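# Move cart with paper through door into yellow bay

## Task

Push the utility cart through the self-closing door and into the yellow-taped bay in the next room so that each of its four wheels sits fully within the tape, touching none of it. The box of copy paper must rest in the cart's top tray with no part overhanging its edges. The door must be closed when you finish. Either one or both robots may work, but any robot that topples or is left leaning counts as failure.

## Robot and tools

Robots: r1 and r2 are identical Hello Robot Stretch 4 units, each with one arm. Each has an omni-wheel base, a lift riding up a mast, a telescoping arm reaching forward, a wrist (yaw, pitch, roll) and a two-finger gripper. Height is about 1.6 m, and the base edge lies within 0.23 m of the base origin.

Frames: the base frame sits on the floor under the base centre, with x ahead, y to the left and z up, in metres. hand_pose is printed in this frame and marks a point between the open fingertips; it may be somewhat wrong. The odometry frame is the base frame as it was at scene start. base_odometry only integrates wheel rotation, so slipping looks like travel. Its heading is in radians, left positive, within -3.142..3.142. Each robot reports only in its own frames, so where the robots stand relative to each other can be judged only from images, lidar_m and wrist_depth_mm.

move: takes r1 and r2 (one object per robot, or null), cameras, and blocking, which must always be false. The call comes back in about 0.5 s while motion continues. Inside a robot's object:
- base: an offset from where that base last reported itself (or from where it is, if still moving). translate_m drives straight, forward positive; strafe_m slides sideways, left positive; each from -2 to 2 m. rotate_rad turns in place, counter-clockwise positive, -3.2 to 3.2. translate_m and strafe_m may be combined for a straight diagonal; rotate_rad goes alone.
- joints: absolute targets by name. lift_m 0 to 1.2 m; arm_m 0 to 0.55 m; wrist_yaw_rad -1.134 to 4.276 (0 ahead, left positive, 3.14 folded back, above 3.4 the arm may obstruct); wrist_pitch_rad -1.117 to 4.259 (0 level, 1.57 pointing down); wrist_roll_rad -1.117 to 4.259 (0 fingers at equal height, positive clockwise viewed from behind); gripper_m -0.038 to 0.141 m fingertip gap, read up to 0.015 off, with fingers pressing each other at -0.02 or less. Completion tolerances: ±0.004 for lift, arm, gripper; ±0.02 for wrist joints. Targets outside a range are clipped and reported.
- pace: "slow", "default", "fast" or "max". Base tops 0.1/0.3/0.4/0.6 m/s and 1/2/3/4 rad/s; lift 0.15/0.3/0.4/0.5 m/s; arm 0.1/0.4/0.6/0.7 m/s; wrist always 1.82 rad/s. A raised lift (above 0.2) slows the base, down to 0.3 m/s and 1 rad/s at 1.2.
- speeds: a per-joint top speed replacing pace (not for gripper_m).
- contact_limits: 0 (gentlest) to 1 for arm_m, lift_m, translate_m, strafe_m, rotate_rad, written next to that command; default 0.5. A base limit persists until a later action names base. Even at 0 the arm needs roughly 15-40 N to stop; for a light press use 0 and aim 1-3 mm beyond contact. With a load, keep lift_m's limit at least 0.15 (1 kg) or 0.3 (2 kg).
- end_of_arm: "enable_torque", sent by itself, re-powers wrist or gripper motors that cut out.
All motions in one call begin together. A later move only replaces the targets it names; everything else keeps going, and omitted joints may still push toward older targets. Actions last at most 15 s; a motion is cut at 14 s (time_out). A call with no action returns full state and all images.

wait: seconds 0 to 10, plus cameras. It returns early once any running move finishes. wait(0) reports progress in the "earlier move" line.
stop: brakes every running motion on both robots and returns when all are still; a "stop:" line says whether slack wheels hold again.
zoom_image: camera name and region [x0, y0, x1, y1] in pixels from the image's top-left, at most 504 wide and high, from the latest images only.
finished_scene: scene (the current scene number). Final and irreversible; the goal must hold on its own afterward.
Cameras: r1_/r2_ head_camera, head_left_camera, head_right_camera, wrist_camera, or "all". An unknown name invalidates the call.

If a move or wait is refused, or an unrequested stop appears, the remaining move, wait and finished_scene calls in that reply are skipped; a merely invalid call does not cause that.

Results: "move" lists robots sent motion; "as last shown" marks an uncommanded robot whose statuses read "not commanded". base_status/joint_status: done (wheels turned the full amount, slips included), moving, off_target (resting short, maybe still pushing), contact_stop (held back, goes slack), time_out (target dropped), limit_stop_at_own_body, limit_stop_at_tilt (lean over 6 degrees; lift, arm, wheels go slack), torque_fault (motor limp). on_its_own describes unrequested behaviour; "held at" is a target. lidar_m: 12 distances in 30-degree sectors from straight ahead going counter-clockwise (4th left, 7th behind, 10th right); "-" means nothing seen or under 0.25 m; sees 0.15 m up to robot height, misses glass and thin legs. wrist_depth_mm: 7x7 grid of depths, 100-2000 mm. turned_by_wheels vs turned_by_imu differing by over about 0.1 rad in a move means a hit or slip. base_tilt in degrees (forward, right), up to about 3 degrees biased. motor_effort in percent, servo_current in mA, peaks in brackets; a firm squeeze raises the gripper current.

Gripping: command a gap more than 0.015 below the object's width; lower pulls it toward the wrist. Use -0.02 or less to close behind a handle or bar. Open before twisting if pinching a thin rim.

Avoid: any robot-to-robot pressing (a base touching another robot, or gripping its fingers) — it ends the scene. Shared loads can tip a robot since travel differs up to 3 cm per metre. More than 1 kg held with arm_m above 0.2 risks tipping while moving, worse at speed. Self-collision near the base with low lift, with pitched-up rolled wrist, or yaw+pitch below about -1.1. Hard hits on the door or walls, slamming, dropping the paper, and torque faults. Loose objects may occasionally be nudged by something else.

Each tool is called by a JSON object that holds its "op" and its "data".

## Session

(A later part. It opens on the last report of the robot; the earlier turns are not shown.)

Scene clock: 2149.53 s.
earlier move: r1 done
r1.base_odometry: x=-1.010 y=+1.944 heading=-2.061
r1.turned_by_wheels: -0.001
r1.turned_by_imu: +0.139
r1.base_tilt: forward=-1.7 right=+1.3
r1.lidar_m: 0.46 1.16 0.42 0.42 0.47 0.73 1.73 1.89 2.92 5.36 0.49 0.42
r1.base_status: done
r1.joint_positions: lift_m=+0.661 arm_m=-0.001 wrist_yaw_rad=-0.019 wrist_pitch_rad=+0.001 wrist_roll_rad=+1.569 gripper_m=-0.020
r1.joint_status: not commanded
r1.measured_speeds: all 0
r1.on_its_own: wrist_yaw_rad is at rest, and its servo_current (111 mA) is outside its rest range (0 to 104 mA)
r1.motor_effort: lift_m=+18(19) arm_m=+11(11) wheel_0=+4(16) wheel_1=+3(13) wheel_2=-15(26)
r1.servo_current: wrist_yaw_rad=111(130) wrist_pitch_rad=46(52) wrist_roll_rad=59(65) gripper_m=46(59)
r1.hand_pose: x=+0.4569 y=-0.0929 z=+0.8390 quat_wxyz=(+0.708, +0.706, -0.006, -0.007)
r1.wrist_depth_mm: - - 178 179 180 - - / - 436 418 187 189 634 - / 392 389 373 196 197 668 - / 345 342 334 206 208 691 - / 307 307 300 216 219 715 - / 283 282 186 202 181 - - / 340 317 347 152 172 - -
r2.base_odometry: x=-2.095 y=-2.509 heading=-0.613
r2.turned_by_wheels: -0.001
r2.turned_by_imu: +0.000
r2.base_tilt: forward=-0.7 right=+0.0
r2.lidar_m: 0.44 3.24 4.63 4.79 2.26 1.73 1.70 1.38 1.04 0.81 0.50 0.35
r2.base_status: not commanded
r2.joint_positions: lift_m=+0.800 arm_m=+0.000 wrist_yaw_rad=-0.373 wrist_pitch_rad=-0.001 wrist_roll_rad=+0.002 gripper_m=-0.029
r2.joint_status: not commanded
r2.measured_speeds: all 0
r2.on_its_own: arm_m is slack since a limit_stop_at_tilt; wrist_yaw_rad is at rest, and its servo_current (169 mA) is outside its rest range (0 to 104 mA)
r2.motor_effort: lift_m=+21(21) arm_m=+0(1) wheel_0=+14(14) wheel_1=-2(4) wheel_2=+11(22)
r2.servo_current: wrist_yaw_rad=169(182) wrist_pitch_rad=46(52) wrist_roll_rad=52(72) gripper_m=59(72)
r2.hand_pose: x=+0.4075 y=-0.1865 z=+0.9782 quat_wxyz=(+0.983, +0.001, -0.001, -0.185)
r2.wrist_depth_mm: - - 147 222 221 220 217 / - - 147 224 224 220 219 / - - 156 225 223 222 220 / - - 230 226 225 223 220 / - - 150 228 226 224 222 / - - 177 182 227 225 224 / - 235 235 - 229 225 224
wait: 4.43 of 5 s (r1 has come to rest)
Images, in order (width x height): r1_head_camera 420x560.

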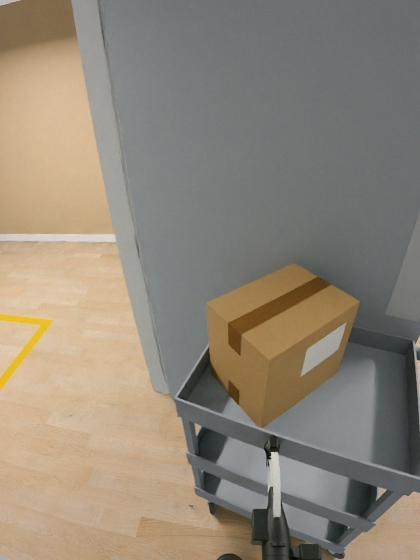

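{"op": "move", "data": {"blocking": false, "r1": {"base":{"translate_m":-0.4}}}}

{"op": "wait", "data": {"seconds": 2.5}}

{"op": "move", "data": {"blocking": false, "r1": {"base":{"strafe_m":-1.4},"joints":{"gripper_m":0.141},"pace":"fast"}}}

{"op": "wait", "data": {"seconds": 5}}

{"op": "move", "data": {"blocking": false, "r1": {"base":{"rotate_rad":1.2}}}}

{"op": "wait", "data": {"seconds": 2.5, "cameras": ["r1_head_camera"]}}

Scene clock: 2167.10 s.
move: r1 moving
r1.base_odometry: x=-0.996 y=+1.971 heading=-2.061
r1.turned_by_wheels: +0.000
r1.turned_by_imu: -0.001
r1.base_tilt: forward=-1.6 right=+1.3
r1.lidar_m: 0.49 1.19 0.40 0.42 0.48 0.75 1.71 1.86 2.87 5.36 0.51 0.44
r1.base_status: translate_m moving
r1.joint_positions: lift_m=+0.661 arm_m=+0.000 wrist_yaw_rad=-0.003 wrist_pitch_rad=+0.001 wrist_roll_rad=+1.569 gripper_m=-0.020
r1.joint_status: not commanded
r1.measured_speeds: translate_m=-0.121 strafe_m=+0.001 rotate_rad=+0.002 lift_m=+0.000 arm_m=+0.000 wrist_yaw_rad=+0.001 wrist_pitch_rad=+0.000 wrist_roll_rad=+0.000
r1.motor_effort: lift_m=+18(18) arm_m=+5(11) wheel_0=-7(7) wheel_1=-5(9) wheel_2=+8(14)
r1.servo_current: wrist_yaw_rad=59(124) wrist_pitch_rad=39(46) wrist_roll_rad=46(52) gripper_m=52(52)
r1.hand_pose: x=+0.4590 y=-0.0882 z=+0.8390 quat_wxyz=(+0.708, +0.706, -0.001, -0.001)
r1.wrist_depth_mm: - 452 190 188 190 - - / - 415 397 200 201 640 - / 370 370 362 212 213 683 - / 336 334 325 225 225 732 - / 303 303 297 239 242 - - / 320 347 310 199 179 - - / - 140 163 183 145 - -
r2: as last shown
r2.turned_by_wheels: +0.000
r2.turned_by_imu: +0.001
r2.on_its_own: arm_m is slack since a limit_stop_at_tilt
r2.motor_effort: lift_m=+21(21) arm_m=+0(0) wheel_0=+14(14) wheel_1=-2(3) wheel_2=+12(12)
r2.hand_pose: x=+0.4075 y=-0.1865 z=+0.9782 quat_wxyz=(+0.983, +0.001, +0.000, -0.185)
r2.wrist_depth_mm: - - 229 224 221 219 216 / - - 230 225 224 220 217 / - - 230 226 224 221 220 / - - 155 227 225 223 220 / - - 156 229 228 224 222 / - - 176 181 227 224 223 / - 319 237 - 229 225 224
pictures: none

Scene clock: 2169.43 s.
earlier move: r1 done
r1.base_odometry: x=-0.822 y=+2.296 heading=-2.061
r1.turned_by_wheels: +0.000
r1.turned_by_imu: -0.001
r1.base_tilt: forward=-1.6 right=+1.3
r1.lidar_m: 0.82 0.63 0.47 0.48 0.54 0.83 1.35 1.46 2.27 5.32 4.31 0.78
r1.base_status: done
r1.joint_positions: lift_m=+0.661 arm_m=+0.000 wrist_yaw_rad=-0.003 wrist_pitch_rad=+0.001 wrist_roll_rad=+1.569 gripper_m=-0.020
r1.joint_status: not commanded
r1.measured_speeds: all 0
r1.motor_effort: lift_m=+18(19) arm_m=+5(11) wheel_0=-2(9) wheel_1=-2(9) wheel_2=-2(14)
r1.servo_current: wrist_yaw_rad=39(124) wrist_pitch_rad=33(52) wrist_roll_rad=46(65) gripper_m=46(52)
r1.hand_pose: x=+0.4590 y=-0.0882 z=+0.8390 quat_wxyz=(+0.708, +0.706, -0.001, -0.001)
r1.wrist_depth_mm: - 917 931 504 496 - - / - - - 530 976 - - / - - 788 569 1042 - - / - - 715 603 1098 - - / - - 699 627 - - - / - - 186 198 171 707 1205 / - 139 171 144 145 - 1205
r2.base_odometry: x=-2.095 y=-2.509 heading=-0.613
r2.turned_by_wheels: +0.000
r2.turned_by_imu: +0.000
r2.base_tilt: forward=-0.7 right=+0.0
r2.lidar_m: 0.43 3.24 4.63 4.80 2.29 1.75 1.69 1.37 1.07 0.80 0.48 0.32
r2.base_status: not commanded
r2.joint_positions: lift_m=+0.800 arm_m=+0.000 wrist_yaw_rad=-0.373 wrist_pitch_rad=-0.001 wrist_roll_rad=+0.002 gripper_m=-0.029
r2.joint_status: not commanded
r2.measured_speeds: all 0
r2.on_its_own: arm_m is slack since a limit_stop_at_tilt; wrist_yaw_rad is at rest, and its servo_current (176 mA) is outside its rest range (0 to 104 mA)
r2.motor_effort: lift_m=+20(21) arm_m=+0(1) wheel_0=+14(14) wheel_1=-2(3) wheel_2=+13(13)
r2.servo_current: wrist_yaw_rad=176(189) wrist_pitch_rad=39(46) wrist_roll_rad=39(59) gripper_m=65(72)
r2.hand_pose: x=+0.4075 y=-0.1865 z=+0.9782 quat_wxyz=(+0.983, +0.001, +0.000, -0.185)
r2.wrist_depth_mm: - - 227 224 221 219 216 / - - 229 225 223 220 219 / - - 230 226 224 221 219 / - - 154 228 226 223 220 / - - 156 229 227 223 221 / - - 176 181 227 224 223 / - 320 237 - 229 226 224
wait: 2.33 of 2.5 s (r1 has come to rest)
pictures: none

Scene clock: 2169.93 s.
move: r1 moving
r1.base_odometry: x=-0.871 y=+2.323 heading=-2.061
r1.turned_by_wheels: +0.000
r1.turned_by_imu: +0.000
r1.base_tilt: forward=-1.6 right=+1.3
r1.lidar_m: 0.76 0.66 0.55 0.52 0.59 0.90 1.36 1.47 2.29 5.27 4.26 0.78
r1.base_status: strafe_m moving
r1.joint_positions: lift_m=+0.661 arm_m=+0.000 wrist_yaw_rad=-0.002 wrist_pitch_rad=+0.001 wrist_roll_rad=+1.569 gripper_m=+0.005
r1.joint_status: gripper_m moving
r1.measured_speeds: translate_m=+0.001 strafe_m=-0.217 rotate_rad=-0.006 lift_m=+0.000 arm_m=+0.000 wrist_yaw_rad=+0.000 wrist_pitch_rad=+0.000 wrist_roll_rad=+0.000
r1.motor_effort: lift_m=+18(18) arm_m=+5(5) wheel_0=+14(14) wheel_1=-11(11) wheel_2=+0(2)
r1.servo_current: wrist_yaw_rad=59(59) wrist_pitch_rad=39(46) wrist_roll_rad=46(72) gripper_m=72(72)
r1.hand_pose: x=+0.4590 y=-0.0881 z=+0.8390 quat_wxyz=(+0.708, +0.706, -0.001, -0.001)
r1.wrist_depth_mm: - 904 904 488 492 492 - / - 917 931 508 960 - - / - - 798 539 1025 - - / - - 732 580 1078 - - / - - 683 615 - - - / - - 190 203 177 - 1229 / - 139 167 161 146 723 1229
r2: as last shown
r2.on_its_own: arm_m is slack since a limit_stop_at_tilt
pictures: none

Scene clock: 2174.13 s.
earlier move: r1 done
r1.base_odometry: x=-2.057 y=+2.955 heading=-2.061
r1.turned_by_wheels: +0.000
r1.turned_by_imu: -0.007
r1.base_tilt: forward=-1.6 right=+1.2
r1.lidar_m: 3.19 1.19 1.13 1.84 1.94 1.54 1.52 1.65 2.50 3.92 4.08 3.25
r1.base_status: done
r1.joint_positions: lift_m=+0.661 arm_m=+0.000 wrist_yaw_rad=-0.002 wrist_pitch_rad=+0.001 wrist_roll_rad=+1.569 gripper_m=+0.141
r1.joint_status: all done
r1.measured_speeds: all 0
r1.motor_effort: lift_m=+18(19) arm_m=+5(5) wheel_0=-1(14) wheel_1=+3(13) wheel_2=+0(2)
r1.servo_current: wrist_yaw_rad=52(65) wrist_pitch_rad=46(52) wrist_roll_rad=52(72) gripper_m=39(98)
r1.hand_pose: x=+0.4590 y=-0.0881 z=+0.8390 quat_wxyz=(+0.708, +0.706, -0.001, -0.001)
r1.wrist_depth_mm: - - - - - 1661 1182 / - - - - - 1708 1182 / - - - - - 1661 1205 / - - - - - 1708 1205 / - - - - - 1618 1205 / - 210 - - - 196 1229 / - - - 149 - 1756 1229
r2.base_odometry: x=-2.095 y=-2.509 heading=-0.613
r2.turned_by_wheels: +0.000
r2.turned_by_imu: +0.001
r2.base_tilt: forward=-0.6 right=+0.0
r2.lidar_m: 0.42 1.35 4.62 4.79 2.28 1.75 1.68 1.41 1.04 0.80 0.48 0.36
r2.base_status: not commanded
r2.joint_positions: lift_m=+0.800 arm_m=+0.000 wrist_yaw_rad=-0.373 wrist_pitch_rad=-0.001 wrist_roll_rad=+0.002 gripper_m=-0.029
r2.joint_status: not commanded
r2.measured_speeds: all 0
r2.on_its_own: arm_m is slack since a limit_stop_at_tilt; wrist_yaw_rad is at rest, and its servo_current (176 mA) is outside its rest range (0 to 104 mA)
r2.motor_effort: lift_m=+20(21) arm_m=+0(1) wheel_0=+14(15) wheel_1=-3(3) wheel_2=+12(13)
r2.servo_current: wrist_yaw_rad=176(195) wrist_pitch_rad=39(46) wrist_roll_rad=39(65) gripper_m=59(72)
r2.hand_pose: x=+0.4075 y=-0.1865 z=+0.9782 quat_wxyz=(+0.983, +0.001, +0.000, -0.185)
r2.wrist_depth_mm: - - 228 223 223 220 216 / - - 229 225 223 220 217 / - - 230 226 225 222 219 / - - 154 228 226 224 220 / - - 156 229 228 223 222 / - - 176 182 227 225 224 / - 320 236 - 229 225 224
wait: 4.20 of 5 s (r1 has come to rest)
pictures: none

Scene clock: 2174.63 s.
move: r1 moving
r1.base_odometry: x=-2.057 y=+2.955 heading=-1.809
r1.turned_by_wheels: +0.252
r1.turned_by_imu: +0.253
r1.base_tilt: forward=-1.6 right=+1.3
r1.lidar_m: 1.51 1.12 1.84 1.87 1.68 1.51 1.53 1.91 3.86 3.99 3.48 3.18
r1.base_status: rotate_rad moving
r1.joint_positions: lift_m=+0.661 arm_m=+0.000 wrist_yaw_rad=-0.002 wrist_pitch_rad=+0.001 wrist_roll_rad=+1.569 gripper_m=+0.141
r1.joint_status: not commanded
r1.measured_speeds: translate_m=+0.000 strafe_m=-0.001 rotate_rad=+0.973 lift_m=+0.000 arm_m=+0.000 wrist_yaw_rad=+0.000 wrist_pitch_rad=+0.000 wrist_roll_rad=+0.000
r1.motor_effort: lift_m=+18(18) arm_m=+5(5) wheel_0=-8(9) wheel_1=-6(9) wheel_2=-7(8)
r1.servo_current: wrist_yaw_rad=33(65) wrist_pitch_rad=46(46) wrist_roll_rad=52(78) gripper_m=33(52)
r1.hand_pose: x=+0.4590 y=-0.0881 z=+0.8390 quat_wxyz=(+0.708, +0.706, -0.001, -0.001)
r1.wrist_depth_mm: - - - - - 1661 1182 / - - - - - 1708 1182 / - - - - - 1708 1182 / - - - - - 1708 1229 / - - - - - 1618 1229 / - 197 1537 - - 195 1229 / - - - 149 - 1499 1229
r2: as last shown
r2.turned_by_imu: +0.000
r2.on_its_own: arm_m is slack since a limit_stop_at_tilt
pictures: none

Scene clock: 2175.97 s.
earlier move: r1 done
r1.base_odometry: x=-2.057 y=+2.955 heading=-0.861
r1.turned_by_wheels: +0.948
r1.turned_by_imu: +0.953
r1.base_tilt: forward=-1.6 right=+1.3
r1.lidar_m: 1.17 1.87 1.76 1.50 1.52 1.77 3.15 3.94 3.74 3.23 1.52 1.13
r1.base_status: done
r1.joint_positions: lift_m=+0.661 arm_m=+0.000 wrist_yaw_rad=-0.002 wrist_pitch_rad=+0.001 wrist_roll_rad=+1.569 gripper_m=+0.141
r1.joint_status: not commanded
r1.measured_speeds: all 0
r1.motor_effort: lift_m=+18(19) arm_m=+4(5) wheel_0=-3(10) wheel_1=-1(9) wheel_2=-2(9)
r1.servo_current: wrist_yaw_rad=39(72) wrist_pitch_rad=46(46) wrist_roll_rad=46(78) gripper_m=39(52)
r1.hand_pose: x=+0.4590 y=-0.0880 z=+0.8390 quat_wxyz=(+0.708, +0.706, +0.000, -0.001)
r1.wrist_depth_mm: - - 1138 917 931 - 917 / 1863 - 1255 1205 917 1499 931 / 1808 - - - - 1661 1138 / 1808 - - - - 1756 1205 / 1708 - - - - 1618 1229 / - 193 - - 182 197 1205 / - - - 142 - 1576 1205
r2.base_odometry: x=-2.095 y=-2.509 heading=-0.613
r2.turned_by_wheels: +0.000
r2.turned_by_imu: +0.000
r2.base_tilt: forward=-0.6 right=+0.0
r2.lidar_m: 0.44 1.42 4.65 4.78 2.31 1.74 1.68 1.38 1.04 0.82 0.49 0.38
r2.base_status: not commanded
r2.joint_positions: lift_m=+0.800 arm_m=+0.000 wrist_yaw_rad=-0.373 wrist_pitch_rad=-0.001 wrist_roll_rad=+0.002 gripper_m=-0.029
r2.joint_status: not commanded
r2.measured_speeds: all 0
r2.on_its_own: arm_m is slack since a limit_stop_at_tilt; wrist_yaw_rad is at rest, and its servo_current (176 mA) is outside its rest range (0 to 104 mA)
r2.motor_effort: lift_m=+20(21) arm_m=+0(1) wheel_0=+14(15) wheel_1=-2(3) wheel_2=+12(13)
r2.servo_current: wrist_yaw_rad=176(189) wrist_pitch_rad=39(52) wrist_roll_rad=39(59) gripper_m=59(65)
r2.hand_pose: x=+0.4075 y=-0.1865 z=+0.9782 quat_wxyz=(+0.983, +0.001, +0.000, -0.185)
r2.wrist_depth_mm: - - 227 224 221 218 217 / - - 229 225 222 220 217 / - - 229 225 224 221 219 / - - 155 228 225 223 221 / - - 156 229 227 224 221 / - - 176 181 227 225 223 / - 319 236 - 229 225 224
wait: 1.33 of 2.5 s (r1 has come to rest)
Images, in order (width x height): r1_head_camera 420x560.

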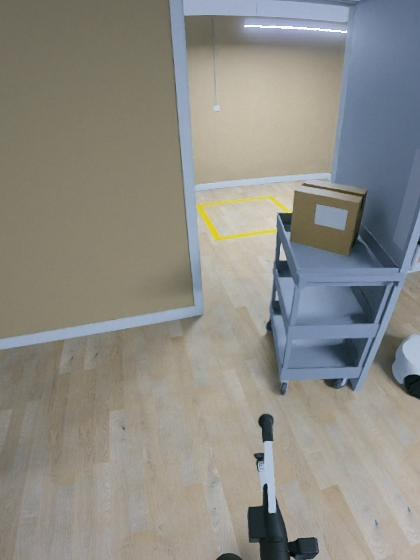

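{"op": "move", "data": {"blocking": false, "r1": {"base":{"translate_m":0.45,"strafe_m":-0.4}}}}

{"op": "wait", "data": {"seconds": 4, "cameras": ["r1_head_camera"]}}

Scene clock: 2186.87 s.
move: r1 moving
r1.base_odometry: x=-2.058 y=+2.922 heading=-0.861
r1.turned_by_wheels: +0.000
r1.turned_by_imu: +0.000
r1.base_tilt: forward=-1.6 right=+1.3
r1.lidar_m: 1.09 1.82 1.80 1.54 1.55 1.82 3.23 3.96 3.70 3.19 1.49 1.10
r1.base_status: translate_m moving; strafe_m moving
r1.joint_positions: lift_m=+0.661 arm_m=+0.000 wrist_yaw_rad=-0.002 wrist_pitch_rad=+0.001 wrist_roll_rad=+1.569 gripper_m=+0.141
r1.joint_status: not commanded
r1.measured_speeds: translate_m=+0.097 strafe_m=-0.085 rotate_rad=+0.001 lift_m=+0.000 arm_m=+0.000 wrist_yaw_rad=+0.000 wrist_pitch_rad=+0.000 wrist_roll_rad=+0.000
r1.motor_effort: lift_m=+18(18) arm_m=+4(5) wheel_0=+9(10) wheel_1=-3(6) wheel_2=-8(9)
r1.servo_current: wrist_yaw_rad=39(65) wrist_pitch_rad=39(46) wrist_roll_rad=39(72) gripper_m=39(46)
r1.hand_pose: x=+0.4590 y=-0.0880 z=+0.8390 quat_wxyz=(+0.708, +0.706, +0.000, -0.001)
r1.wrist_depth_mm: - - 1138 891 904 - 917 / 1921 - 1205 1205 - - 917 / 1756 - - - - 1708 1138 / 1756 - - - - 1708 1182 / - - - - - 1661 1229 / - 193 - - 182 196 1229 / - - - 142 - 1499 1229
r2: as last shown
r2.on_its_own: arm_m is slack since a limit_stop_at_tilt
pictures: none

Scene clock: 2189.80 s.
earlier move: r1 done
r1.base_odometry: x=-2.068 y=+2.353 heading=-0.861
r1.turned_by_wheels: +0.000
r1.turned_by_imu: -0.002
r1.base_tilt: forward=-1.6 right=+1.3
r1.lidar_m: 0.63 1.54 1.77 1.98 2.01 2.37 4.12 4.27 3.16 2.69 0.92 0.66
r1.base_status: done
r1.joint_positions: lift_m=+0.661 arm_m=+0.000 wrist_yaw_rad=-0.002 wrist_pitch_rad=+0.001 wrist_roll_rad=+1.569 gripper_m=+0.141
r1.joint_status: not commanded
r1.measured_speeds: all 0
r1.motor_effort: lift_m=+18(18) arm_m=+4(5) wheel_0=+1(12) wheel_1=-1(6) wheel_2=+1(9)
r1.servo_current: wrist_yaw_rad=52(72) wrist_pitch_rad=39(52) wrist_roll_rad=59(72) gripper_m=39(52)
r1.hand_pose: x=+0.4590 y=-0.0880 z=+0.8390 quat_wxyz=(+0.708, +0.706, +0.000, -0.001)
r1.wrist_depth_mm: 477 480 484 462 480 484 477 / - - - 473 - - 480 / - - 759 413 - - 480 / - - 723 418 - - 480 / - - 820 477 - - 484 / - 211 - 480 - 195 488 / - - - 142 504 517 492
r2.base_odometry: x=-2.095 y=-2.509 heading=-0.613
r2.turned_by_wheels: +0.000
r2.turned_by_imu: +0.000
r2.base_tilt: forward=-0.6 right=+0.0
r2.lidar_m: 0.44 0.87 4.66 4.76 2.31 1.73 1.67 1.40 1.01 0.84 0.50 0.37
r2.base_status: not commanded
r2.joint_positions: lift_m=+0.800 arm_m=+0.000 wrist_yaw_rad=-0.373 wrist_pitch_rad=-0.001 wrist_roll_rad=+0.002 gripper_m=-0.029
r2.joint_status: not commanded
r2.measured_speeds: all 0
r2.on_its_own: arm_m is slack since a limit_stop_at_tilt; wrist_yaw_rad is at rest, and its servo_current (169 mA) is outside its rest range (0 to 104 mA)
r2.motor_effort: lift_m=+20(21) arm_m=+0(0) wheel_0=+14(15) wheel_1=-2(3) wheel_2=+13(13)
r2.servo_current: wrist_yaw_rad=169(189) wrist_pitch_rad=46(46) wrist_roll_rad=46(65) gripper_m=65(72)
r2.hand_pose: x=+0.4075 y=-0.1865 z=+0.9782 quat_wxyz=(+0.983, +0.001, +0.000, -0.185)
r2.wrist_depth_mm: - - 228 224 222 219 216 / - - 229 225 223 220 217 / - - 229 226 225 220 219 / - - 154 229 225 224 220 / - - 156 229 227 224 222 / - - 176 181 226 225 222 / 1921 238 236 - 229 226 224
wait: 2.93 of 4 s (r1 has come to rest)
Images, in order (width x height): r1_head_camera 420x560.

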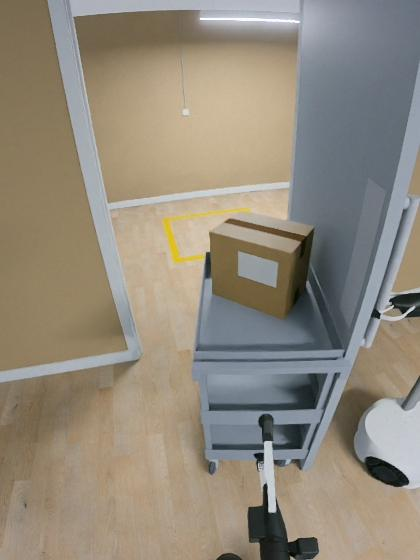

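{"op": "move", "data": {"blocking": false, "r1": {"base":{"translate_m":0.21,"strafe_m":-0.06}}, "r2": {"base":{"translate_m":-0.05},"pace":"slow"}}}

{"op": "wait", "data": {"seconds": 1.2}}

{"op": "wait", "data": {"seconds": 1}}

{"op": "move", "data": {"blocking": false, "r1": {"joints":{"gripper_m":-0.01}}}}

{"op": "wait", "data": {"seconds": 2}}

{"op": "move", "data": {"blocking": false, "r1": {"base":{"translate_m":0.3},"pace":"slow"}}}

{"op": "wait", "data": {"seconds": 5, "cameras": ["r1_head_camera","r2_head_camera"]}}

Scene clock: 2198.40 s.
move: r1 moving; r2 moving
r1.base_odometry: x=-2.054 y=+2.324 heading=-0.861
r1.turned_by_wheels: +0.000
r1.turned_by_imu: +0.000
r1.base_tilt: forward=-1.6 right=+1.2
r1.lidar_m: 0.59 1.50 1.76 2.03 2.04 2.37 4.16 4.29 3.15 2.70 0.90 0.63
r1.base_status: translate_m moving; strafe_m moving
r1.joint_positions: lift_m=+0.661 arm_m=+0.000 wrist_yaw_rad=-0.002 wrist_pitch_rad=+0.001 wrist_roll_rad=+1.569 gripper_m=+0.141
r1.joint_status: not commanded
r1.measured_speeds: translate_m=+0.121 strafe_m=-0.034 rotate_rad=+0.000 lift_m=+0.000 arm_m=+0.000 wrist_yaw_rad=+0.000 wrist_pitch_rad=+0.000 wrist_roll_rad=+0.000
r1.motor_effort: lift_m=+18(19) arm_m=+4(4) wheel_0=+8(9) wheel_1=+5(6) wheel_2=-8(9)
r1.servo_current: wrist_yaw_rad=39(72) wrist_pitch_rad=39(39) wrist_roll_rad=46(72) gripper_m=39(52)
r1.hand_pose: x=+0.4590 y=-0.0880 z=+0.8390 quat_wxyz=(+0.708, +0.706, +0.000, -0.001)
r1.wrist_depth_mm: 459 452 462 439 449 459 - / - - - 445 - - 452 / - - 741 442 - - 452 / - - 699 389 - - 459 / - - 768 392 - - 459 / - 210 831 392 946 195 459 / - - - 142 - 466 -
r2.base_odometry: x=-2.105 y=-2.501 heading=-0.611
r2.turned_by_wheels: +0.002
r2.turned_by_imu: +0.010
r2.base_tilt: forward=-0.7 right=+0.0
r2.lidar_m: 0.45 0.85 4.73 4.78 2.26 1.74 1.66 1.37 1.03 0.80 0.51 0.37
r2.base_status: translate_m moving
r2.joint_positions: lift_m=+0.800 arm_m=+0.000 wrist_yaw_rad=-0.373 wrist_pitch_rad=-0.001 wrist_roll_rad=+0.002 gripper_m=-0.029
r2.joint_status: not commanded
r2.measured_speeds: translate_m=-0.050 strafe_m=+0.000 rotate_rad=+0.003 lift_m=+0.000 arm_m=+0.000 wrist_yaw_rad=+0.000 wrist_pitch_rad=+0.000 wrist_roll_rad=+0.000
r2.on_its_own: arm_m is slack since a limit_stop_at_tilt
r2.motor_effort: lift_m=+20(21) arm_m=+0(0) wheel_0=+10(13) wheel_1=-6(7) wheel_2=+24(26)
r2.servo_current: wrist_yaw_rad=176(182) wrist_pitch_rad=39(46) wrist_roll_rad=46(52) gripper_m=65(65)
r2.hand_pose: x=+0.4075 y=-0.1865 z=+0.9782 quat_wxyz=(+0.983, +0.001, +0.000, -0.185)
r2.wrist_depth_mm: - - 236 233 229 225 224 / - - 165 234 232 226 224 / - - 239 234 231 229 226 / - - 240 236 234 230 228 / - - 242 237 235 230 228 / - - 176 180 235 234 229 / - 156 247 - 236 233 232
pictures: none

Scene clock: 2199.60 s.
earlier move: r1 moving; r2 done
r1.base_odometry: x=-1.977 y=+2.157 heading=-0.861
r1.turned_by_wheels: +0.000
r1.turned_by_imu: +0.000
r1.base_tilt: forward=-1.6 right=+1.2
r1.lidar_m: 0.41 0.43 1.56 2.11 2.12 2.46 - 4.44 3.04 2.59 0.76 0.48
r1.base_status: translate_m moving; strafe_m moving
r1.joint_positions: lift_m=+0.661 arm_m=+0.000 wrist_yaw_rad=-0.002 wrist_pitch_rad=+0.001 wrist_roll_rad=+1.569 gripper_m=+0.141
r1.joint_status: not commanded
r1.measured_speeds: translate_m=+0.038 strafe_m=-0.012 rotate_rad=+0.001 lift_m=+0.000 arm_m=+0.000 wrist_yaw_rad=+0.000 wrist_pitch_rad=+0.000 wrist_roll_rad=+0.000
r1.motor_effort: lift_m=+18(19) arm_m=+4(5) wheel_0=+2(10) wheel_1=+3(6) wheel_2=+0(11)
r1.servo_current: wrist_yaw_rad=26(78) wrist_pitch_rad=46(46) wrist_roll_rad=46(72) gripper_m=39(52)
r1.hand_pose: x=+0.4590 y=-0.0880 z=+0.8390 quat_wxyz=(+0.708, +0.706, +0.000, -0.001)
r1.wrist_depth_mm: 413 410 415 - 273 296 296 / 521 539 - - 270 554 - / - 654 580 - 271 - - / - 504 500 - - - - / - - 539 - 272 - - / - 210 574 - 212 194 - / - - - 143 - - -
r2.base_odometry: x=-2.136 y=-2.480 heading=-0.611
r2.turned_by_wheels: +0.000
r2.turned_by_imu: +0.014
r2.base_tilt: forward=-0.7 right=+0.0
r2.lidar_m: 0.47 0.77 4.85 4.79 2.17 1.70 1.65 1.37 1.04 0.83 0.52 0.37
r2.base_status: done
r2.joint_positions: lift_m=+0.800 arm_m=+0.000 wrist_yaw_rad=-0.372 wrist_pitch_rad=+0.000 wrist_roll_rad=+0.002 gripper_m=-0.029
r2.joint_status: not commanded
r2.measured_speeds: all 0
r2.on_its_own: arm_m is slack since a limit_stop_at_tilt
r2.motor_effort: lift_m=+20(21) arm_m=-2(2) wheel_0=+12(16) wheel_1=-3(7) wheel_2=+24(28)
r2.servo_current: wrist_yaw_rad=189(195) wrist_pitch_rad=46(46) wrist_roll_rad=52(59) gripper_m=59(65)
r2.hand_pose: x=+0.4077 y=-0.1863 z=+0.9781 quat_wxyz=(+0.983, +0.001, +0.000, -0.185)
r2.wrist_depth_mm: - - 164 234 232 229 227 / - - 239 236 234 230 228 / - - 241 237 234 232 229 / - - 243 238 236 233 232 / 609 - 244 239 237 235 232 / 609 521 176 179 237 236 234 / - 342 248 - 135 236 235
wait: 1.20 s; no rest
pictures: none

Scene clock: 2200.03 s.
earlier move: r1 done
r1.base_odometry: x=-1.976 y=+2.155 heading=-0.861
r1.turned_by_wheels: +0.000
r1.turned_by_imu: +0.000
r1.base_tilt: forward=-1.6 right=+1.3
r1.lidar_m: 0.41 0.45 1.56 2.13 2.12 2.48 - 4.44 3.04 2.57 0.79 0.45
r1.base_status: done
r1.joint_positions: lift_m=+0.661 arm_m=+0.000 wrist_yaw_rad=-0.002 wrist_pitch_rad=+0.001 wrist_roll_rad=+1.569 gripper_m=+0.141
r1.joint_status: not commanded
r1.measured_speeds: all 0
r1.motor_effort: lift_m=+18(19) arm_m=+4(5) wheel_0=+1(10) wheel_1=+2(6) wheel_2=+2(11)
r1.servo_current: wrist_yaw_rad=39(78) wrist_pitch_rad=46(46) wrist_roll_rad=46(72) gripper_m=46(52)
r1.hand_pose: x=+0.4590 y=-0.0880 z=+0.8390 quat_wxyz=(+0.708, +0.706, +0.000, -0.001)
r1.wrist_depth_mm: 410 413 415 264 272 294 296 / 517 535 - - 267 544 - / - 647 580 - 268 - - / - 504 500 - - - - / - - 539 - 270 - - / - 210 569 - 208 195 - / - - - 142 - - -
r2.base_odometry: x=-2.136 y=-2.480 heading=-0.611
r2.turned_by_wheels: +0.000
r2.turned_by_imu: +0.000
r2.base_tilt: forward=-0.6 right=+0.0
r2.lidar_m: 0.44 0.81 4.85 4.78 2.19 1.69 1.63 1.36 1.05 0.84 0.51 0.39
r2.base_status: done
r2.joint_positions: lift_m=+0.800 arm_m=+0.000 wrist_yaw_rad=-0.372 wrist_pitch_rad=+0.000 wrist_roll_rad=+0.002 gripper_m=-0.029
r2.joint_status: not commanded
r2.measured_speeds: all 0
r2.on_its_own: arm_m is slack since a limit_stop_at_tilt; wrist_yaw_rad is at rest, and its servo_current (182 mA) is outside its rest range (0 to 104 mA)
r2.motor_effort: lift_m=+20(21) arm_m=-1(2) wheel_0=+12(16) wheel_1=-3(7) wheel_2=+24(28)
r2.servo_current: wrist_yaw_rad=182(195) wrist_pitch_rad=46(46) wrist_roll_rad=46(59) gripper_m=65(65)
r2.hand_pose: x=+0.4077 y=-0.1863 z=+0.9781 quat_wxyz=(+0.983, +0.001, +0.000, -0.185)
r2.wrist_depth_mm: - - 238 234 233 229 227 / - - 239 236 234 230 229 / - - 241 237 235 232 229 / - - 243 238 236 233 231 / 609 - 244 238 237 235 232 / - 521 176 179 238 236 234 / - 340 248 - 135 236 234
wait: 0.43 of 1 s (r1 has come to rest)
pictures: none

Scene clock: 2200.53 s.
move: r1 moving
r1.base_odometry: x=-1.976 y=+2.155 heading=-0.861
r1.turned_by_wheels: +0.000
r1.turned_by_imu: +0.000
r1.base_tilt: forward=-1.6 right=+1.3
r1.lidar_m: 0.42 0.47 1.55 2.15 2.14 2.50 - 4.44 3.01 2.59 0.78 0.45
r1.base_status: not commanded
r1.joint_positions: lift_m=+0.661 arm_m=+0.000 wrist_yaw_rad=-0.002 wrist_pitch_rad=+0.001 wrist_roll_rad=+1.569 gripper_m=+0.130
r1.joint_status: gripper_m moving
r1.measured_speeds: all 0
r1.motor_effort: lift_m=+18(18) arm_m=+4(4) wheel_0=+0(1) wheel_1=+2(3) wheel_2=+2(2)
r1.servo_current: wrist_yaw_rad=39(59) wrist_pitch_rad=39(46) wrist_roll_rad=46(59) gripper_m=85(85)
r1.hand_pose: x=+0.4590 y=-0.0880 z=+0.8390 quat_wxyz=(+0.708, +0.706, +0.000, -0.001)
r1.wrist_depth_mm: 413 410 410 264 272 296 296 / 517 539 - - 266 549 - / - 654 580 - 267 - - / - 500 500 - - - - / - - 535 - 271 - - / - 210 574 - 210 196 - / - - - 141 - - -
r2: as last shown
r2.on_its_own: arm_m is slack since a limit_stop_at_tilt
r2.motor_effort: lift_m=+20(21) arm_m=-2(2) wheel_0=+12(13) wheel_1=-3(3) wheel_2=+24(24)
pictures: none

Scene clock: 2202.43 s.
earlier move: r1 done
r1.base_odometry: x=-1.976 y=+2.155 heading=-0.861
r1.turned_by_wheels: +0.000
r1.turned_by_imu: +0.000
r1.base_tilt: forward=-1.6 right=+1.2
r1.lidar_m: 0.41 0.46 1.55 2.14 2.12 2.47 - 4.47 3.04 2.58 0.76 0.48
r1.base_status: not commanded
r1.joint_positions: lift_m=+0.661 arm_m=+0.000 wrist_yaw_rad=-0.002 wrist_pitch_rad=-0.007 wrist_roll_rad=+1.569 gripper_m=-0.009
r1.joint_status: all done
r1.measured_speeds: all 0
r1.motor_effort: lift_m=+18(19) arm_m=+2(5) wheel_0=+0(1) wheel_1=+2(3) wheel_2=+2(2)
r1.servo_current: wrist_yaw_rad=52(65) wrist_pitch_rad=52(52) wrist_roll_rad=39(65) gripper_m=72(150)
r1.hand_pose: x=+0.4591 y=-0.0879 z=+0.8413 quat_wxyz=(+0.708, +0.706, -0.003, +0.002)
r1.wrist_depth_mm: 415 410 415 262 262 433 433 / 525 539 530 262 263 549 - / - - 585 265 264 - - / - - 500 - 264 - - / - - 544 206 266 - - / - - 191 202 182 - - / - 156 - - 160 - -
r2.base_odometry: x=-2.136 y=-2.480 heading=-0.611
r2.turned_by_wheels: +0.000
r2.turned_by_imu: +0.000
r2.base_tilt: forward=-0.6 right=+0.0
r2.lidar_m: 0.46 0.80 4.82 4.78 2.20 1.69 1.64 1.36 1.05 0.82 0.51 0.38
r2.base_status: not commanded
r2.joint_positions: lift_m=+0.800 arm_m=+0.000 wrist_yaw_rad=-0.372 wrist_pitch_rad=+0.000 wrist_roll_rad=+0.002 gripper_m=-0.029
r2.joint_status: not commanded
r2.measured_speeds: all 0
r2.on_its_own: arm_m is slack since a limit_stop_at_tilt; wrist_yaw_rad is at rest, and its servo_current (176 mA) is outside its rest range (0 to 104 mA)
r2.motor_effort: lift_m=+20(21) arm_m=-2(2) wheel_0=+13(13) wheel_1=-3(3) wheel_2=+24(24)
r2.servo_current: wrist_yaw_rad=176(195) wrist_pitch_rad=39(46) wrist_roll_rad=39(65) gripper_m=65(72)
r2.hand_pose: x=+0.4077 y=-0.1863 z=+0.9781 quat_wxyz=(+0.983, +0.001, +0.000, -0.185)
r2.wrist_depth_mm: - - 239 235 233 229 227 / - - 239 236 234 230 229 / - - 242 236 235 232 229 / - - 243 239 236 233 231 / 615 - 244 241 238 234 232 / - 517 176 179 238 236 233 / - 343 248 - 135 236 234
wait: 1.90 of 2 s (r1 has come to rest)
pictures: none

Scene clock: 2202.93 s.
move: r1 moving
r1.base_odometry: x=-1.968 y=+2.146 heading=-0.860
r1.turned_by_wheels: +0.000
r1.turned_by_imu: +0.000
r1.base_tilt: forward=-1.6 right=+1.2
r1.lidar_m: 0.41 0.44 1.58 2.11 2.13 2.50 - 4.45 2.99 2.57 0.75 0.45
r1.base_status: translate_m moving
r1.joint_positions: lift_m=+0.661 arm_m=+0.000 wrist_yaw_rad=-0.002 wrist_pitch_rad=-0.007 wrist_roll_rad=+1.569 gripper_m=-0.009
r1.joint_status: not commanded
r1.measured_speeds: translate_m=+0.049 strafe_m=+0.001 rotate_rad=+0.002 lift_m=+0.000 arm_m=+0.000 wrist_yaw_rad=+0.000 wrist_pitch_rad=+0.000 wrist_roll_rad=+0.000
r1.motor_effort: lift_m=+18(19) arm_m=+1(2) wheel_0=+6(6) wheel_1=+5(6) wheel_2=-8(8)
r1.servo_current: wrist_yaw_rad=39(59) wrist_pitch_rad=59(59) wrist_roll_rad=39(59) gripper_m=65(78)
r1.hand_pose: x=+0.4591 y=-0.0879 z=+0.8413 quat_wxyz=(+0.708, +0.706, -0.003, +0.002)
r1.wrist_depth_mm: 404 397 404 257 257 282 442 / 517 525 530 259 257 559 - / - - 591 258 257 - - / - - 496 257 257 - - / - - 525 258 258 - - / - - 190 200 183 - - / - 157 - 200 168 - -
r2: as last shown
r2.on_its_own: arm_m is slack since a limit_stop_at_tilt
pictures: none

Scene clock: 2206.73 s.
earlier move: r1 done
r1.base_odometry: x=-1.781 y=+1.928 heading=-0.861
r1.turned_by_wheels: +0.000
r1.turned_by_imu: -0.002
r1.base_tilt: forward=-1.6 right=+1.3
r1.lidar_m: 0.38 0.41 1.21 2.20 2.20 2.59 - 4.76 2.95 0.68 0.36 0.42
r1.base_status: done
r1.joint_positions: lift_m=+0.661 arm_m=+0.000 wrist_yaw_rad=-0.003 wrist_pitch_rad=-0.007 wrist_roll_rad=+1.569 gripper_m=-0.010
r1.joint_status: not commanded
r1.measured_speeds: all 0
r1.motor_effort: lift_m=+18(19) arm_m=+4(5) wheel_0=+2(8) wheel_1=+2(10) wheel_2=-4(14)
r1.servo_current: wrist_yaw_rad=65(65) wrist_pitch_rad=59(65) wrist_roll_rad=33(65) gripper_m=52(78)
r1.hand_pose: x=+0.4590 y=-0.0883 z=+0.8413 quat_wxyz=(+0.708, +0.706, -0.004, +0.001)
r1.wrist_depth_mm: 345 357 362 236 234 375 399 / 477 496 504 235 235 500 - / - - 591 235 234 - - / - 508 473 233 233 - - / - 508 488 232 233 - - / - - 182 191 232 - - / - - 591 161 231 - -
r2.base_odometry: x=-2.136 y=-2.480 heading=-0.611
r2.turned_by_wheels: +0.000
r2.turned_by_imu: +0.000
r2.base_tilt: forward=-0.6 right=+0.0
r2.lidar_m: 0.45 3.31 4.82 4.79 2.19 1.67 1.66 1.36 1.03 0.84 0.51 0.38
r2.base_status: not commanded
r2.joint_positions: lift_m=+0.800 arm_m=+0.000 wrist_yaw_rad=-0.372 wrist_pitch_rad=+0.000 wrist_roll_rad=+0.002 gripper_m=-0.029
r2.joint_status: not commanded
r2.measured_speeds: all 0
r2.on_its_own: arm_m is slack since a limit_stop_at_tilt; wrist_yaw_rad is at rest, and its servo_current (169 mA) is outside its rest range (0 to 104 mA)
r2.motor_effort: lift_m=+20(21) arm_m=-2(2) wheel_0=+12(13) wheel_1=-3(4) wheel_2=+22(24)
r2.servo_current: wrist_yaw_rad=169(195) wrist_pitch_rad=46(46) wrist_roll_rad=39(65) gripper_m=59(72)
r2.hand_pose: x=+0.4077 y=-0.1863 z=+0.9780 quat_wxyz=(+0.983, +0.001, +0.000, -0.185)
r2.wrist_depth_mm: 500 - 237 234 232 229 226 / 504 - 166 236 234 230 227 / 508 - 169 237 235 232 229 / 512 - 243 238 236 232 230 / 484 585 243 238 236 235 231 / 512 - 176 179 237 235 234 / 521 1921 248 - 135 236 235
wait: 3.80 of 5 s (r1 has come to rest)
Images, in order (width x height): r1_head_camera 420x560, r2_head_camera 420x560.

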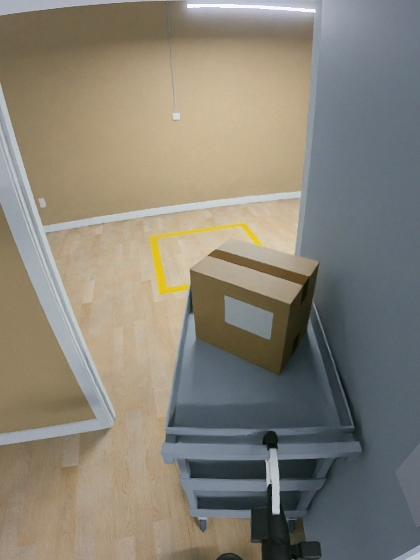

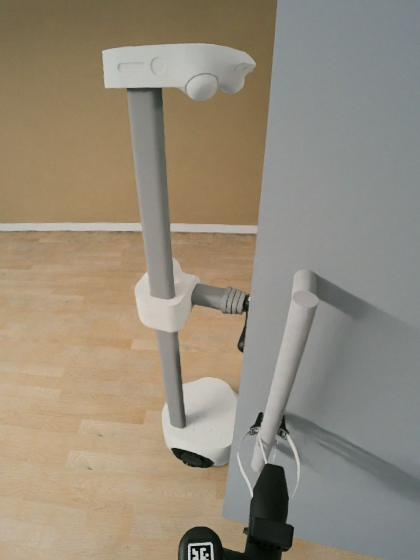

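{"op": "move", "data": {"blocking": false, "r1": {"base":{"translate_m":0.4,"strafe_m":-0.03},"pace":"slow"}}}

{"op": "wait", "data": {"seconds": 6, "cameras": ["r1_head_camera"]}}

Scene clock: 2213.23 s.
move: r1 moving
r1.base_odometry: x=-1.774 y=+1.918 heading=-0.861
r1.turned_by_wheels: +0.000
r1.turned_by_imu: -0.001
r1.base_tilt: forward=-1.6 right=+1.3
r1.lidar_m: 0.37 0.42 1.24 2.12 2.22 2.58 - 4.75 2.95 0.65 0.36 0.42
r1.base_status: translate_m moving; strafe_m moving
r1.joint_positions: lift_m=+0.661 arm_m=+0.000 wrist_yaw_rad=-0.003 wrist_pitch_rad=-0.007 wrist_roll_rad=+1.569 gripper_m=-0.010
r1.joint_status: not commanded
r1.measured_speeds: translate_m=+0.050 strafe_m=-0.004 rotate_rad=+0.002 lift_m=+0.000 arm_m=+0.000 wrist_yaw_rad=+0.000 wrist_pitch_rad=+0.000 wrist_roll_rad=+0.000
r1.motor_effort: lift_m=+18(18) arm_m=+4(4) wheel_0=+4(6) wheel_1=+3(4) wheel_2=-10(11)
r1.servo_current: wrist_yaw_rad=52(78) wrist_pitch_rad=46(52) wrist_roll_rad=46(59) gripper_m=52(52)
r1.hand_pose: x=+0.4590 y=-0.0883 z=+0.8413 quat_wxyz=(+0.708, +0.706, -0.004, +0.001)
r1.wrist_depth_mm: 357 355 359 236 236 373 399 / 477 488 504 234 234 496 - / - - 597 233 234 - - / - 504 473 233 234 - - / - 508 484 233 232 - - / - - 183 191 232 - - / - - 585 145 178 - -
r2: as last shown
r2.turned_by_imu: +0.001
r2.on_its_own: arm_m is slack since a limit_stop_at_tilt
r2.wrist_depth_mm: 508 - 238 234 233 229 227 / 517 - 166 236 233 231 228 / 512 - 169 236 235 232 229 / 517 - 243 238 236 234 230 / 480 585 244 239 237 235 231 / 508 496 175 179 237 236 233 / 517 1983 247 - 135 236 235
pictures: none

Scene clock: 2218.03 s.
earlier move: r1 done
r1.base_odometry: x=-1.543 y=+1.605 heading=-0.861
r1.turned_by_wheels: +0.001
r1.turned_by_imu: +0.000
r1.base_tilt: forward=-1.6 right=+1.2
r1.lidar_m: 0.39 0.42 0.81 1.40 2.33 2.73 - 5.12 0.27 0.26 0.29 0.38
r1.base_status: done
r1.joint_positions: lift_m=+0.661 arm_m=+0.000 wrist_yaw_rad=-0.002 wrist_pitch_rad=-0.007 wrist_roll_rad=+1.569 gripper_m=-0.010
r1.joint_status: not commanded
r1.measured_speeds: all 0
r1.motor_effort: lift_m=+18(19) arm_m=+4(4) wheel_0=+6(9) wheel_1=+3(7) wheel_2=-4(11)
r1.servo_current: wrist_yaw_rad=72(78) wrist_pitch_rad=46(59) wrist_roll_rad=52(65) gripper_m=46(52)
r1.hand_pose: x=+0.4590 y=-0.0881 z=+0.8413 quat_wxyz=(+0.708, +0.706, -0.003, +0.002)
r1.wrist_depth_mm: 334 329 330 232 232 364 364 / 466 484 500 232 231 521 - / - - 603 231 231 - - / - 496 466 233 231 - - / - 517 488 232 232 - - / - - 185 191 232 - - / - - 597 162 178 - -
r2.base_odometry: x=-2.136 y=-2.480 heading=-0.611
r2.turned_by_wheels: +0.000
r2.turned_by_imu: +0.001
r2.base_tilt: forward=-0.7 right=+0.0
r2.lidar_m: 0.46 3.33 4.82 4.78 2.19 1.67 1.66 1.35 1.04 0.83 0.50 0.36
r2.base_status: not commanded
r2.joint_positions: lift_m=+0.800 arm_m=+0.000 wrist_yaw_rad=-0.372 wrist_pitch_rad=+0.000 wrist_roll_rad=+0.002 gripper_m=-0.029
r2.joint_status: not commanded
r2.measured_speeds: all 0
r2.on_its_own: arm_m is slack since a limit_stop_at_tilt; wrist_yaw_rad is at rest, and its servo_current (182 mA) is outside its rest range (0 to 104 mA)
r2.motor_effort: lift_m=+20(21) arm_m=-1(2) wheel_0=+12(13) wheel_1=-3(3) wheel_2=+22(22)
r2.servo_current: wrist_yaw_rad=182(202) wrist_pitch_rad=52(52) wrist_roll_rad=46(59) gripper_m=65(72)
r2.hand_pose: x=+0.4077 y=-0.1863 z=+0.9780 quat_wxyz=(+0.983, +0.001, +0.000, -0.185)
r2.wrist_depth_mm: - - 165 235 233 229 227 / - - 239 236 233 230 229 / - - 240 237 235 232 229 / - - 243 238 236 233 231 / - - 245 239 237 235 232 / - - 176 179 239 236 234 / - 1921 248 - 135 236 235
wait: 4.80 of 6 s (r1 has come to rest)
Images, in order (width x height): r1_head_camera 420x560.

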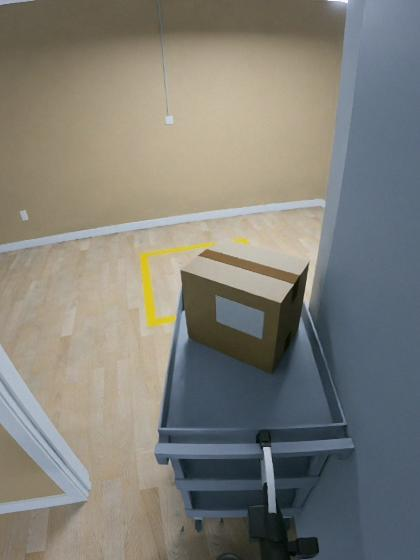

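{"op": "move", "data": {"blocking": false, "r1": {"base":{"translate_m":0.5,"strafe_m":0.06},"pace":"slow"}}}

{"op": "wait", "data": {"seconds": 7, "cameras": ["r1_head_camera"]}}

Scene clock: 2224.57 s.
move: r1 moving
r1.base_odometry: x=-1.534 y=+1.596 heading=-0.860
r1.turned_by_wheels: +0.000
r1.turned_by_imu: +0.000
r1.base_tilt: forward=-1.6 right=+1.2
r1.lidar_m: 0.38 0.42 0.82 1.37 2.33 2.73 - 5.16 0.28 0.26 0.27 0.38
r1.base_status: translate_m moving; strafe_m moving
r1.joint_positions: lift_m=+0.661 arm_m=+0.000 wrist_yaw_rad=-0.002 wrist_pitch_rad=-0.007 wrist_roll_rad=+1.569 gripper_m=-0.010
r1.joint_status: not commanded
r1.measured_speeds: translate_m=+0.048 strafe_m=+0.006 rotate_rad=-0.002 lift_m=+0.000 arm_m=+0.000 wrist_yaw_rad=+0.000 wrist_pitch_rad=+0.000 wrist_roll_rad=+0.000
r1.motor_effort: lift_m=+18(18) arm_m=+4(4) wheel_0=+7(10) wheel_1=+9(9) wheel_2=-7(10)
r1.servo_current: wrist_yaw_rad=59(72) wrist_pitch_rad=52(52) wrist_roll_rad=39(65) gripper_m=46(46)
r1.hand_pose: x=+0.4590 y=-0.0881 z=+0.8413 quat_wxyz=(+0.708, +0.706, -0.003, +0.002)
r1.wrist_depth_mm: 334 324 327 233 233 338 359 / 466 473 484 233 232 508 - / - - 621 232 231 - - / - 504 466 232 232 - - / - 512 488 233 232 - - / - - 186 191 230 - - / - - 591 162 178 - -
r2: as last shown
r2.turned_by_imu: +0.000
r2.on_its_own: arm_m is slack since a limit_stop_at_tilt
pictures: none

Scene clock: 2230.37 s.
earlier move: r1 done
r1.base_odometry: x=-1.172 y=+1.265 heading=-0.861
r1.turned_by_wheels: +0.000
r1.turned_by_imu: -0.002
r1.base_tilt: forward=-1.6 right=+1.3
r1.lidar_m: 0.38 0.41 0.65 0.57 2.41 2.78 - 0.48 0.32 0.32 0.34 0.42
r1.base_status: done
r1.joint_positions: lift_m=+0.661 arm_m=+0.000 wrist_yaw_rad=-0.002 wrist_pitch_rad=-0.007 wrist_roll_rad=+1.569 gripper_m=-0.010
r1.joint_status: not commanded
r1.measured_speeds: all 0
r1.motor_effort: lift_m=+18(19) arm_m=+4(4) wheel_0=+0(10) wheel_1=+2(9) wheel_2=-4(10)
r1.servo_current: wrist_yaw_rad=33(78) wrist_pitch_rad=52(59) wrist_roll_rad=59(65) gripper_m=39(52)
r1.hand_pose: x=+0.4590 y=-0.0881 z=+0.8413 quat_wxyz=(+0.708, +0.706, -0.003, +0.002)
r1.wrist_depth_mm: - - - 226 225 1756 1281 / - - - 227 227 1921 - / - - 564 230 229 - - / - 473 462 230 229 - - / - 525 500 232 230 - - / - - 183 190 232 - - / - - - 146 178 - -
r2.base_odometry: x=-2.136 y=-2.480 heading=-0.611
r2.turned_by_wheels: +0.000
r2.turned_by_imu: +0.001
r2.base_tilt: forward=-0.7 right=+0.0
r2.lidar_m: 0.46 3.31 4.85 4.78 2.19 1.70 1.62 1.33 1.04 0.85 0.52 0.37
r2.base_status: not commanded
r2.joint_positions: lift_m=+0.800 arm_m=+0.000 wrist_yaw_rad=-0.372 wrist_pitch_rad=+0.000 wrist_roll_rad=+0.002 gripper_m=-0.029
r2.joint_status: not commanded
r2.measured_speeds: all 0
r2.on_its_own: arm_m is slack since a limit_stop_at_tilt; wrist_yaw_rad is at rest, and its servo_current (182 mA) is outside its rest range (0 to 104 mA)
r2.motor_effort: lift_m=+20(21) arm_m=-2(2) wheel_0=+13(13) wheel_1=-3(4) wheel_2=+22(22)
r2.servo_current: wrist_yaw_rad=182(202) wrist_pitch_rad=39(52) wrist_roll_rad=39(65) gripper_m=59(65)
r2.hand_pose: x=+0.4077 y=-0.1863 z=+0.9780 quat_wxyz=(+0.983, +0.001, +0.000, -0.185)
r2.wrist_depth_mm: - - 165 234 232 230 227 / - - 239 235 234 231 229 / - - 241 237 235 232 229 / - - 243 238 237 233 231 / - - 243 240 238 234 232 / - - 176 179 239 236 233 / - 1921 248 - 135 236 234
wait: 5.80 of 7 s (r1 has come to rest)
Images, in order (width x height): r1_head_camera 420x560.

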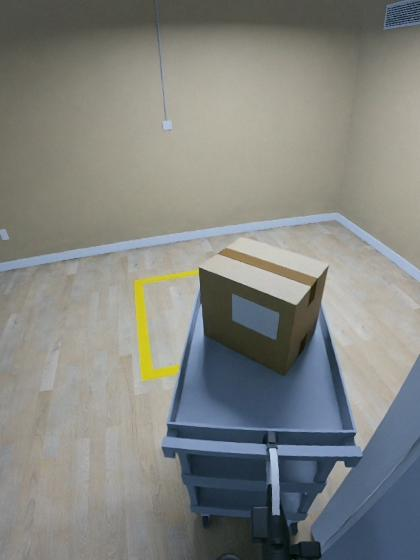

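{"op": "move", "data": {"blocking": false, "r1": {"base":{"translate_m":0.4},"pace":"slow"}}}

{"op": "wait", "data": {"seconds": 6, "cameras": ["r1_head_camera"]}}

Scene clock: 2244.50 s.
move: r1 moving
r1.base_odometry: x=-1.164 y=+1.256 heading=-0.861
r1.turned_by_wheels: +0.000
r1.turned_by_imu: +0.000
r1.base_tilt: forward=-1.6 right=+1.3
r1.lidar_m: 0.39 0.44 0.65 0.56 2.41 2.81 - 0.49 0.34 0.31 0.33 0.43
r1.base_status: translate_m moving
r1.joint_positions: lift_m=+0.661 arm_m=+0.000 wrist_yaw_rad=-0.002 wrist_pitch_rad=-0.007 wrist_roll_rad=+1.569 gripper_m=-0.010
r1.joint_status: not commanded
r1.measured_speeds: translate_m=+0.048 strafe_m=+0.000 rotate_rad=+0.000 lift_m=+0.000 arm_m=+0.000 wrist_yaw_rad=+0.000 wrist_pitch_rad=+0.000 wrist_roll_rad=+0.000
r1.motor_effort: lift_m=+18(19) arm_m=+4(4) wheel_0=+2(5) wheel_1=+6(6) wheel_2=-9(10)
r1.servo_current: wrist_yaw_rad=52(59) wrist_pitch_rad=52(52) wrist_roll_rad=52(59) gripper_m=46(52)
r1.hand_pose: x=+0.4590 y=-0.0881 z=+0.8413 quat_wxyz=(+0.708, +0.706, -0.003, +0.002)
r1.wrist_depth_mm: - - - 225 226 1808 1255 / - - - 226 227 1983 - / - - 559 228 228 - - / - 473 462 230 229 - - / - 530 504 230 231 - - / - - 183 190 231 - - / - - - 146 178 - -
r2: as last shown
r2.on_its_own: arm_m is slack since a limit_stop_at_tilt
pictures: none

Scene clock: 2249.27 s.
earlier move: r1 done
r1.base_odometry: x=-0.911 y=+0.962 heading=-0.860
r1.turned_by_wheels: +0.001
r1.turned_by_imu: +0.001
r1.base_tilt: forward=-1.6 right=+1.3
r1.lidar_m: 0.40 0.45 2.87 2.52 0.62 2.96 - 0.50 0.33 0.32 2.20 0.41
r1.base_status: done
r1.joint_positions: lift_m=+0.661 arm_m=+0.000 wrist_yaw_rad=-0.001 wrist_pitch_rad=-0.007 wrist_roll_rad=+1.569 gripper_m=-0.010
r1.joint_status: not commanded
r1.measured_speeds: all 0
r1.motor_effort: lift_m=+18(19) arm_m=+4(4) wheel_0=+5(9) wheel_1=+4(6) wheel_2=-1(10)
r1.servo_current: wrist_yaw_rad=46(65) wrist_pitch_rad=59(59) wrist_roll_rad=39(72) gripper_m=46(59)
r1.hand_pose: x=+0.4592 y=-0.0877 z=+0.8413 quat_wxyz=(+0.708, +0.706, -0.003, +0.002)
r1.wrist_depth_mm: - - - 210 211 1863 1255 / - - - 215 214 1708 - / - 539 477 219 220 - - / - 480 466 224 224 - - / - - 525 228 228 - - / - - 185 189 232 831 - / - - - 146 166 569 -
r2.base_odometry: x=-2.136 y=-2.480 heading=-0.611
r2.turned_by_wheels: +0.000
r2.turned_by_imu: +0.001
r2.base_tilt: forward=-0.6 right=+0.0
r2.lidar_m: 0.45 3.31 4.84 4.78 2.19 1.69 1.63 1.36 1.05 0.82 0.49 0.37
r2.base_status: not commanded
r2.joint_positions: lift_m=+0.800 arm_m=+0.000 wrist_yaw_rad=-0.372 wrist_pitch_rad=+0.000 wrist_roll_rad=+0.002 gripper_m=-0.029
r2.joint_status: not commanded
r2.measured_speeds: all 0
r2.on_its_own: arm_m is slack since a limit_stop_at_tilt; wrist_yaw_rad is at rest, and its servo_current (182 mA) is outside its rest range (0 to 104 mA)
r2.motor_effort: lift_m=+21(21) arm_m=-2(2) wheel_0=+12(13) wheel_1=-3(4) wheel_2=+22(22)
r2.servo_current: wrist_yaw_rad=182(202) wrist_pitch_rad=46(46) wrist_roll_rad=46(65) gripper_m=59(65)
r2.hand_pose: x=+0.4077 y=-0.1863 z=+0.9780 quat_wxyz=(+0.983, +0.001, +0.000, -0.185)
r2.wrist_depth_mm: - - 165 235 232 229 227 / - - 240 236 234 230 228 / - - 242 237 235 232 229 / - - 242 239 236 234 230 / - - 244 239 238 235 231 / - - 176 179 236 236 233 / - 1983 248 - 135 236 236
wait: 4.77 of 6 s (r1 has come to rest)
Images, in order (width x height): r1_head_camera 420x560.

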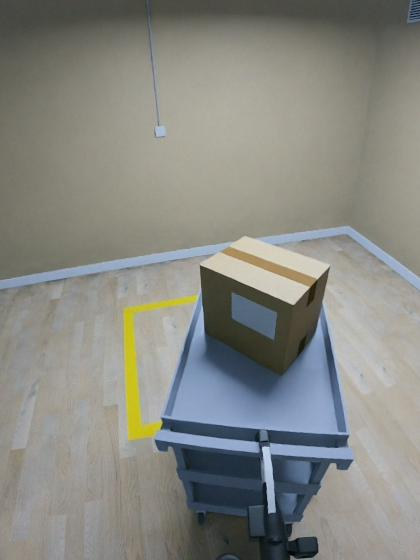

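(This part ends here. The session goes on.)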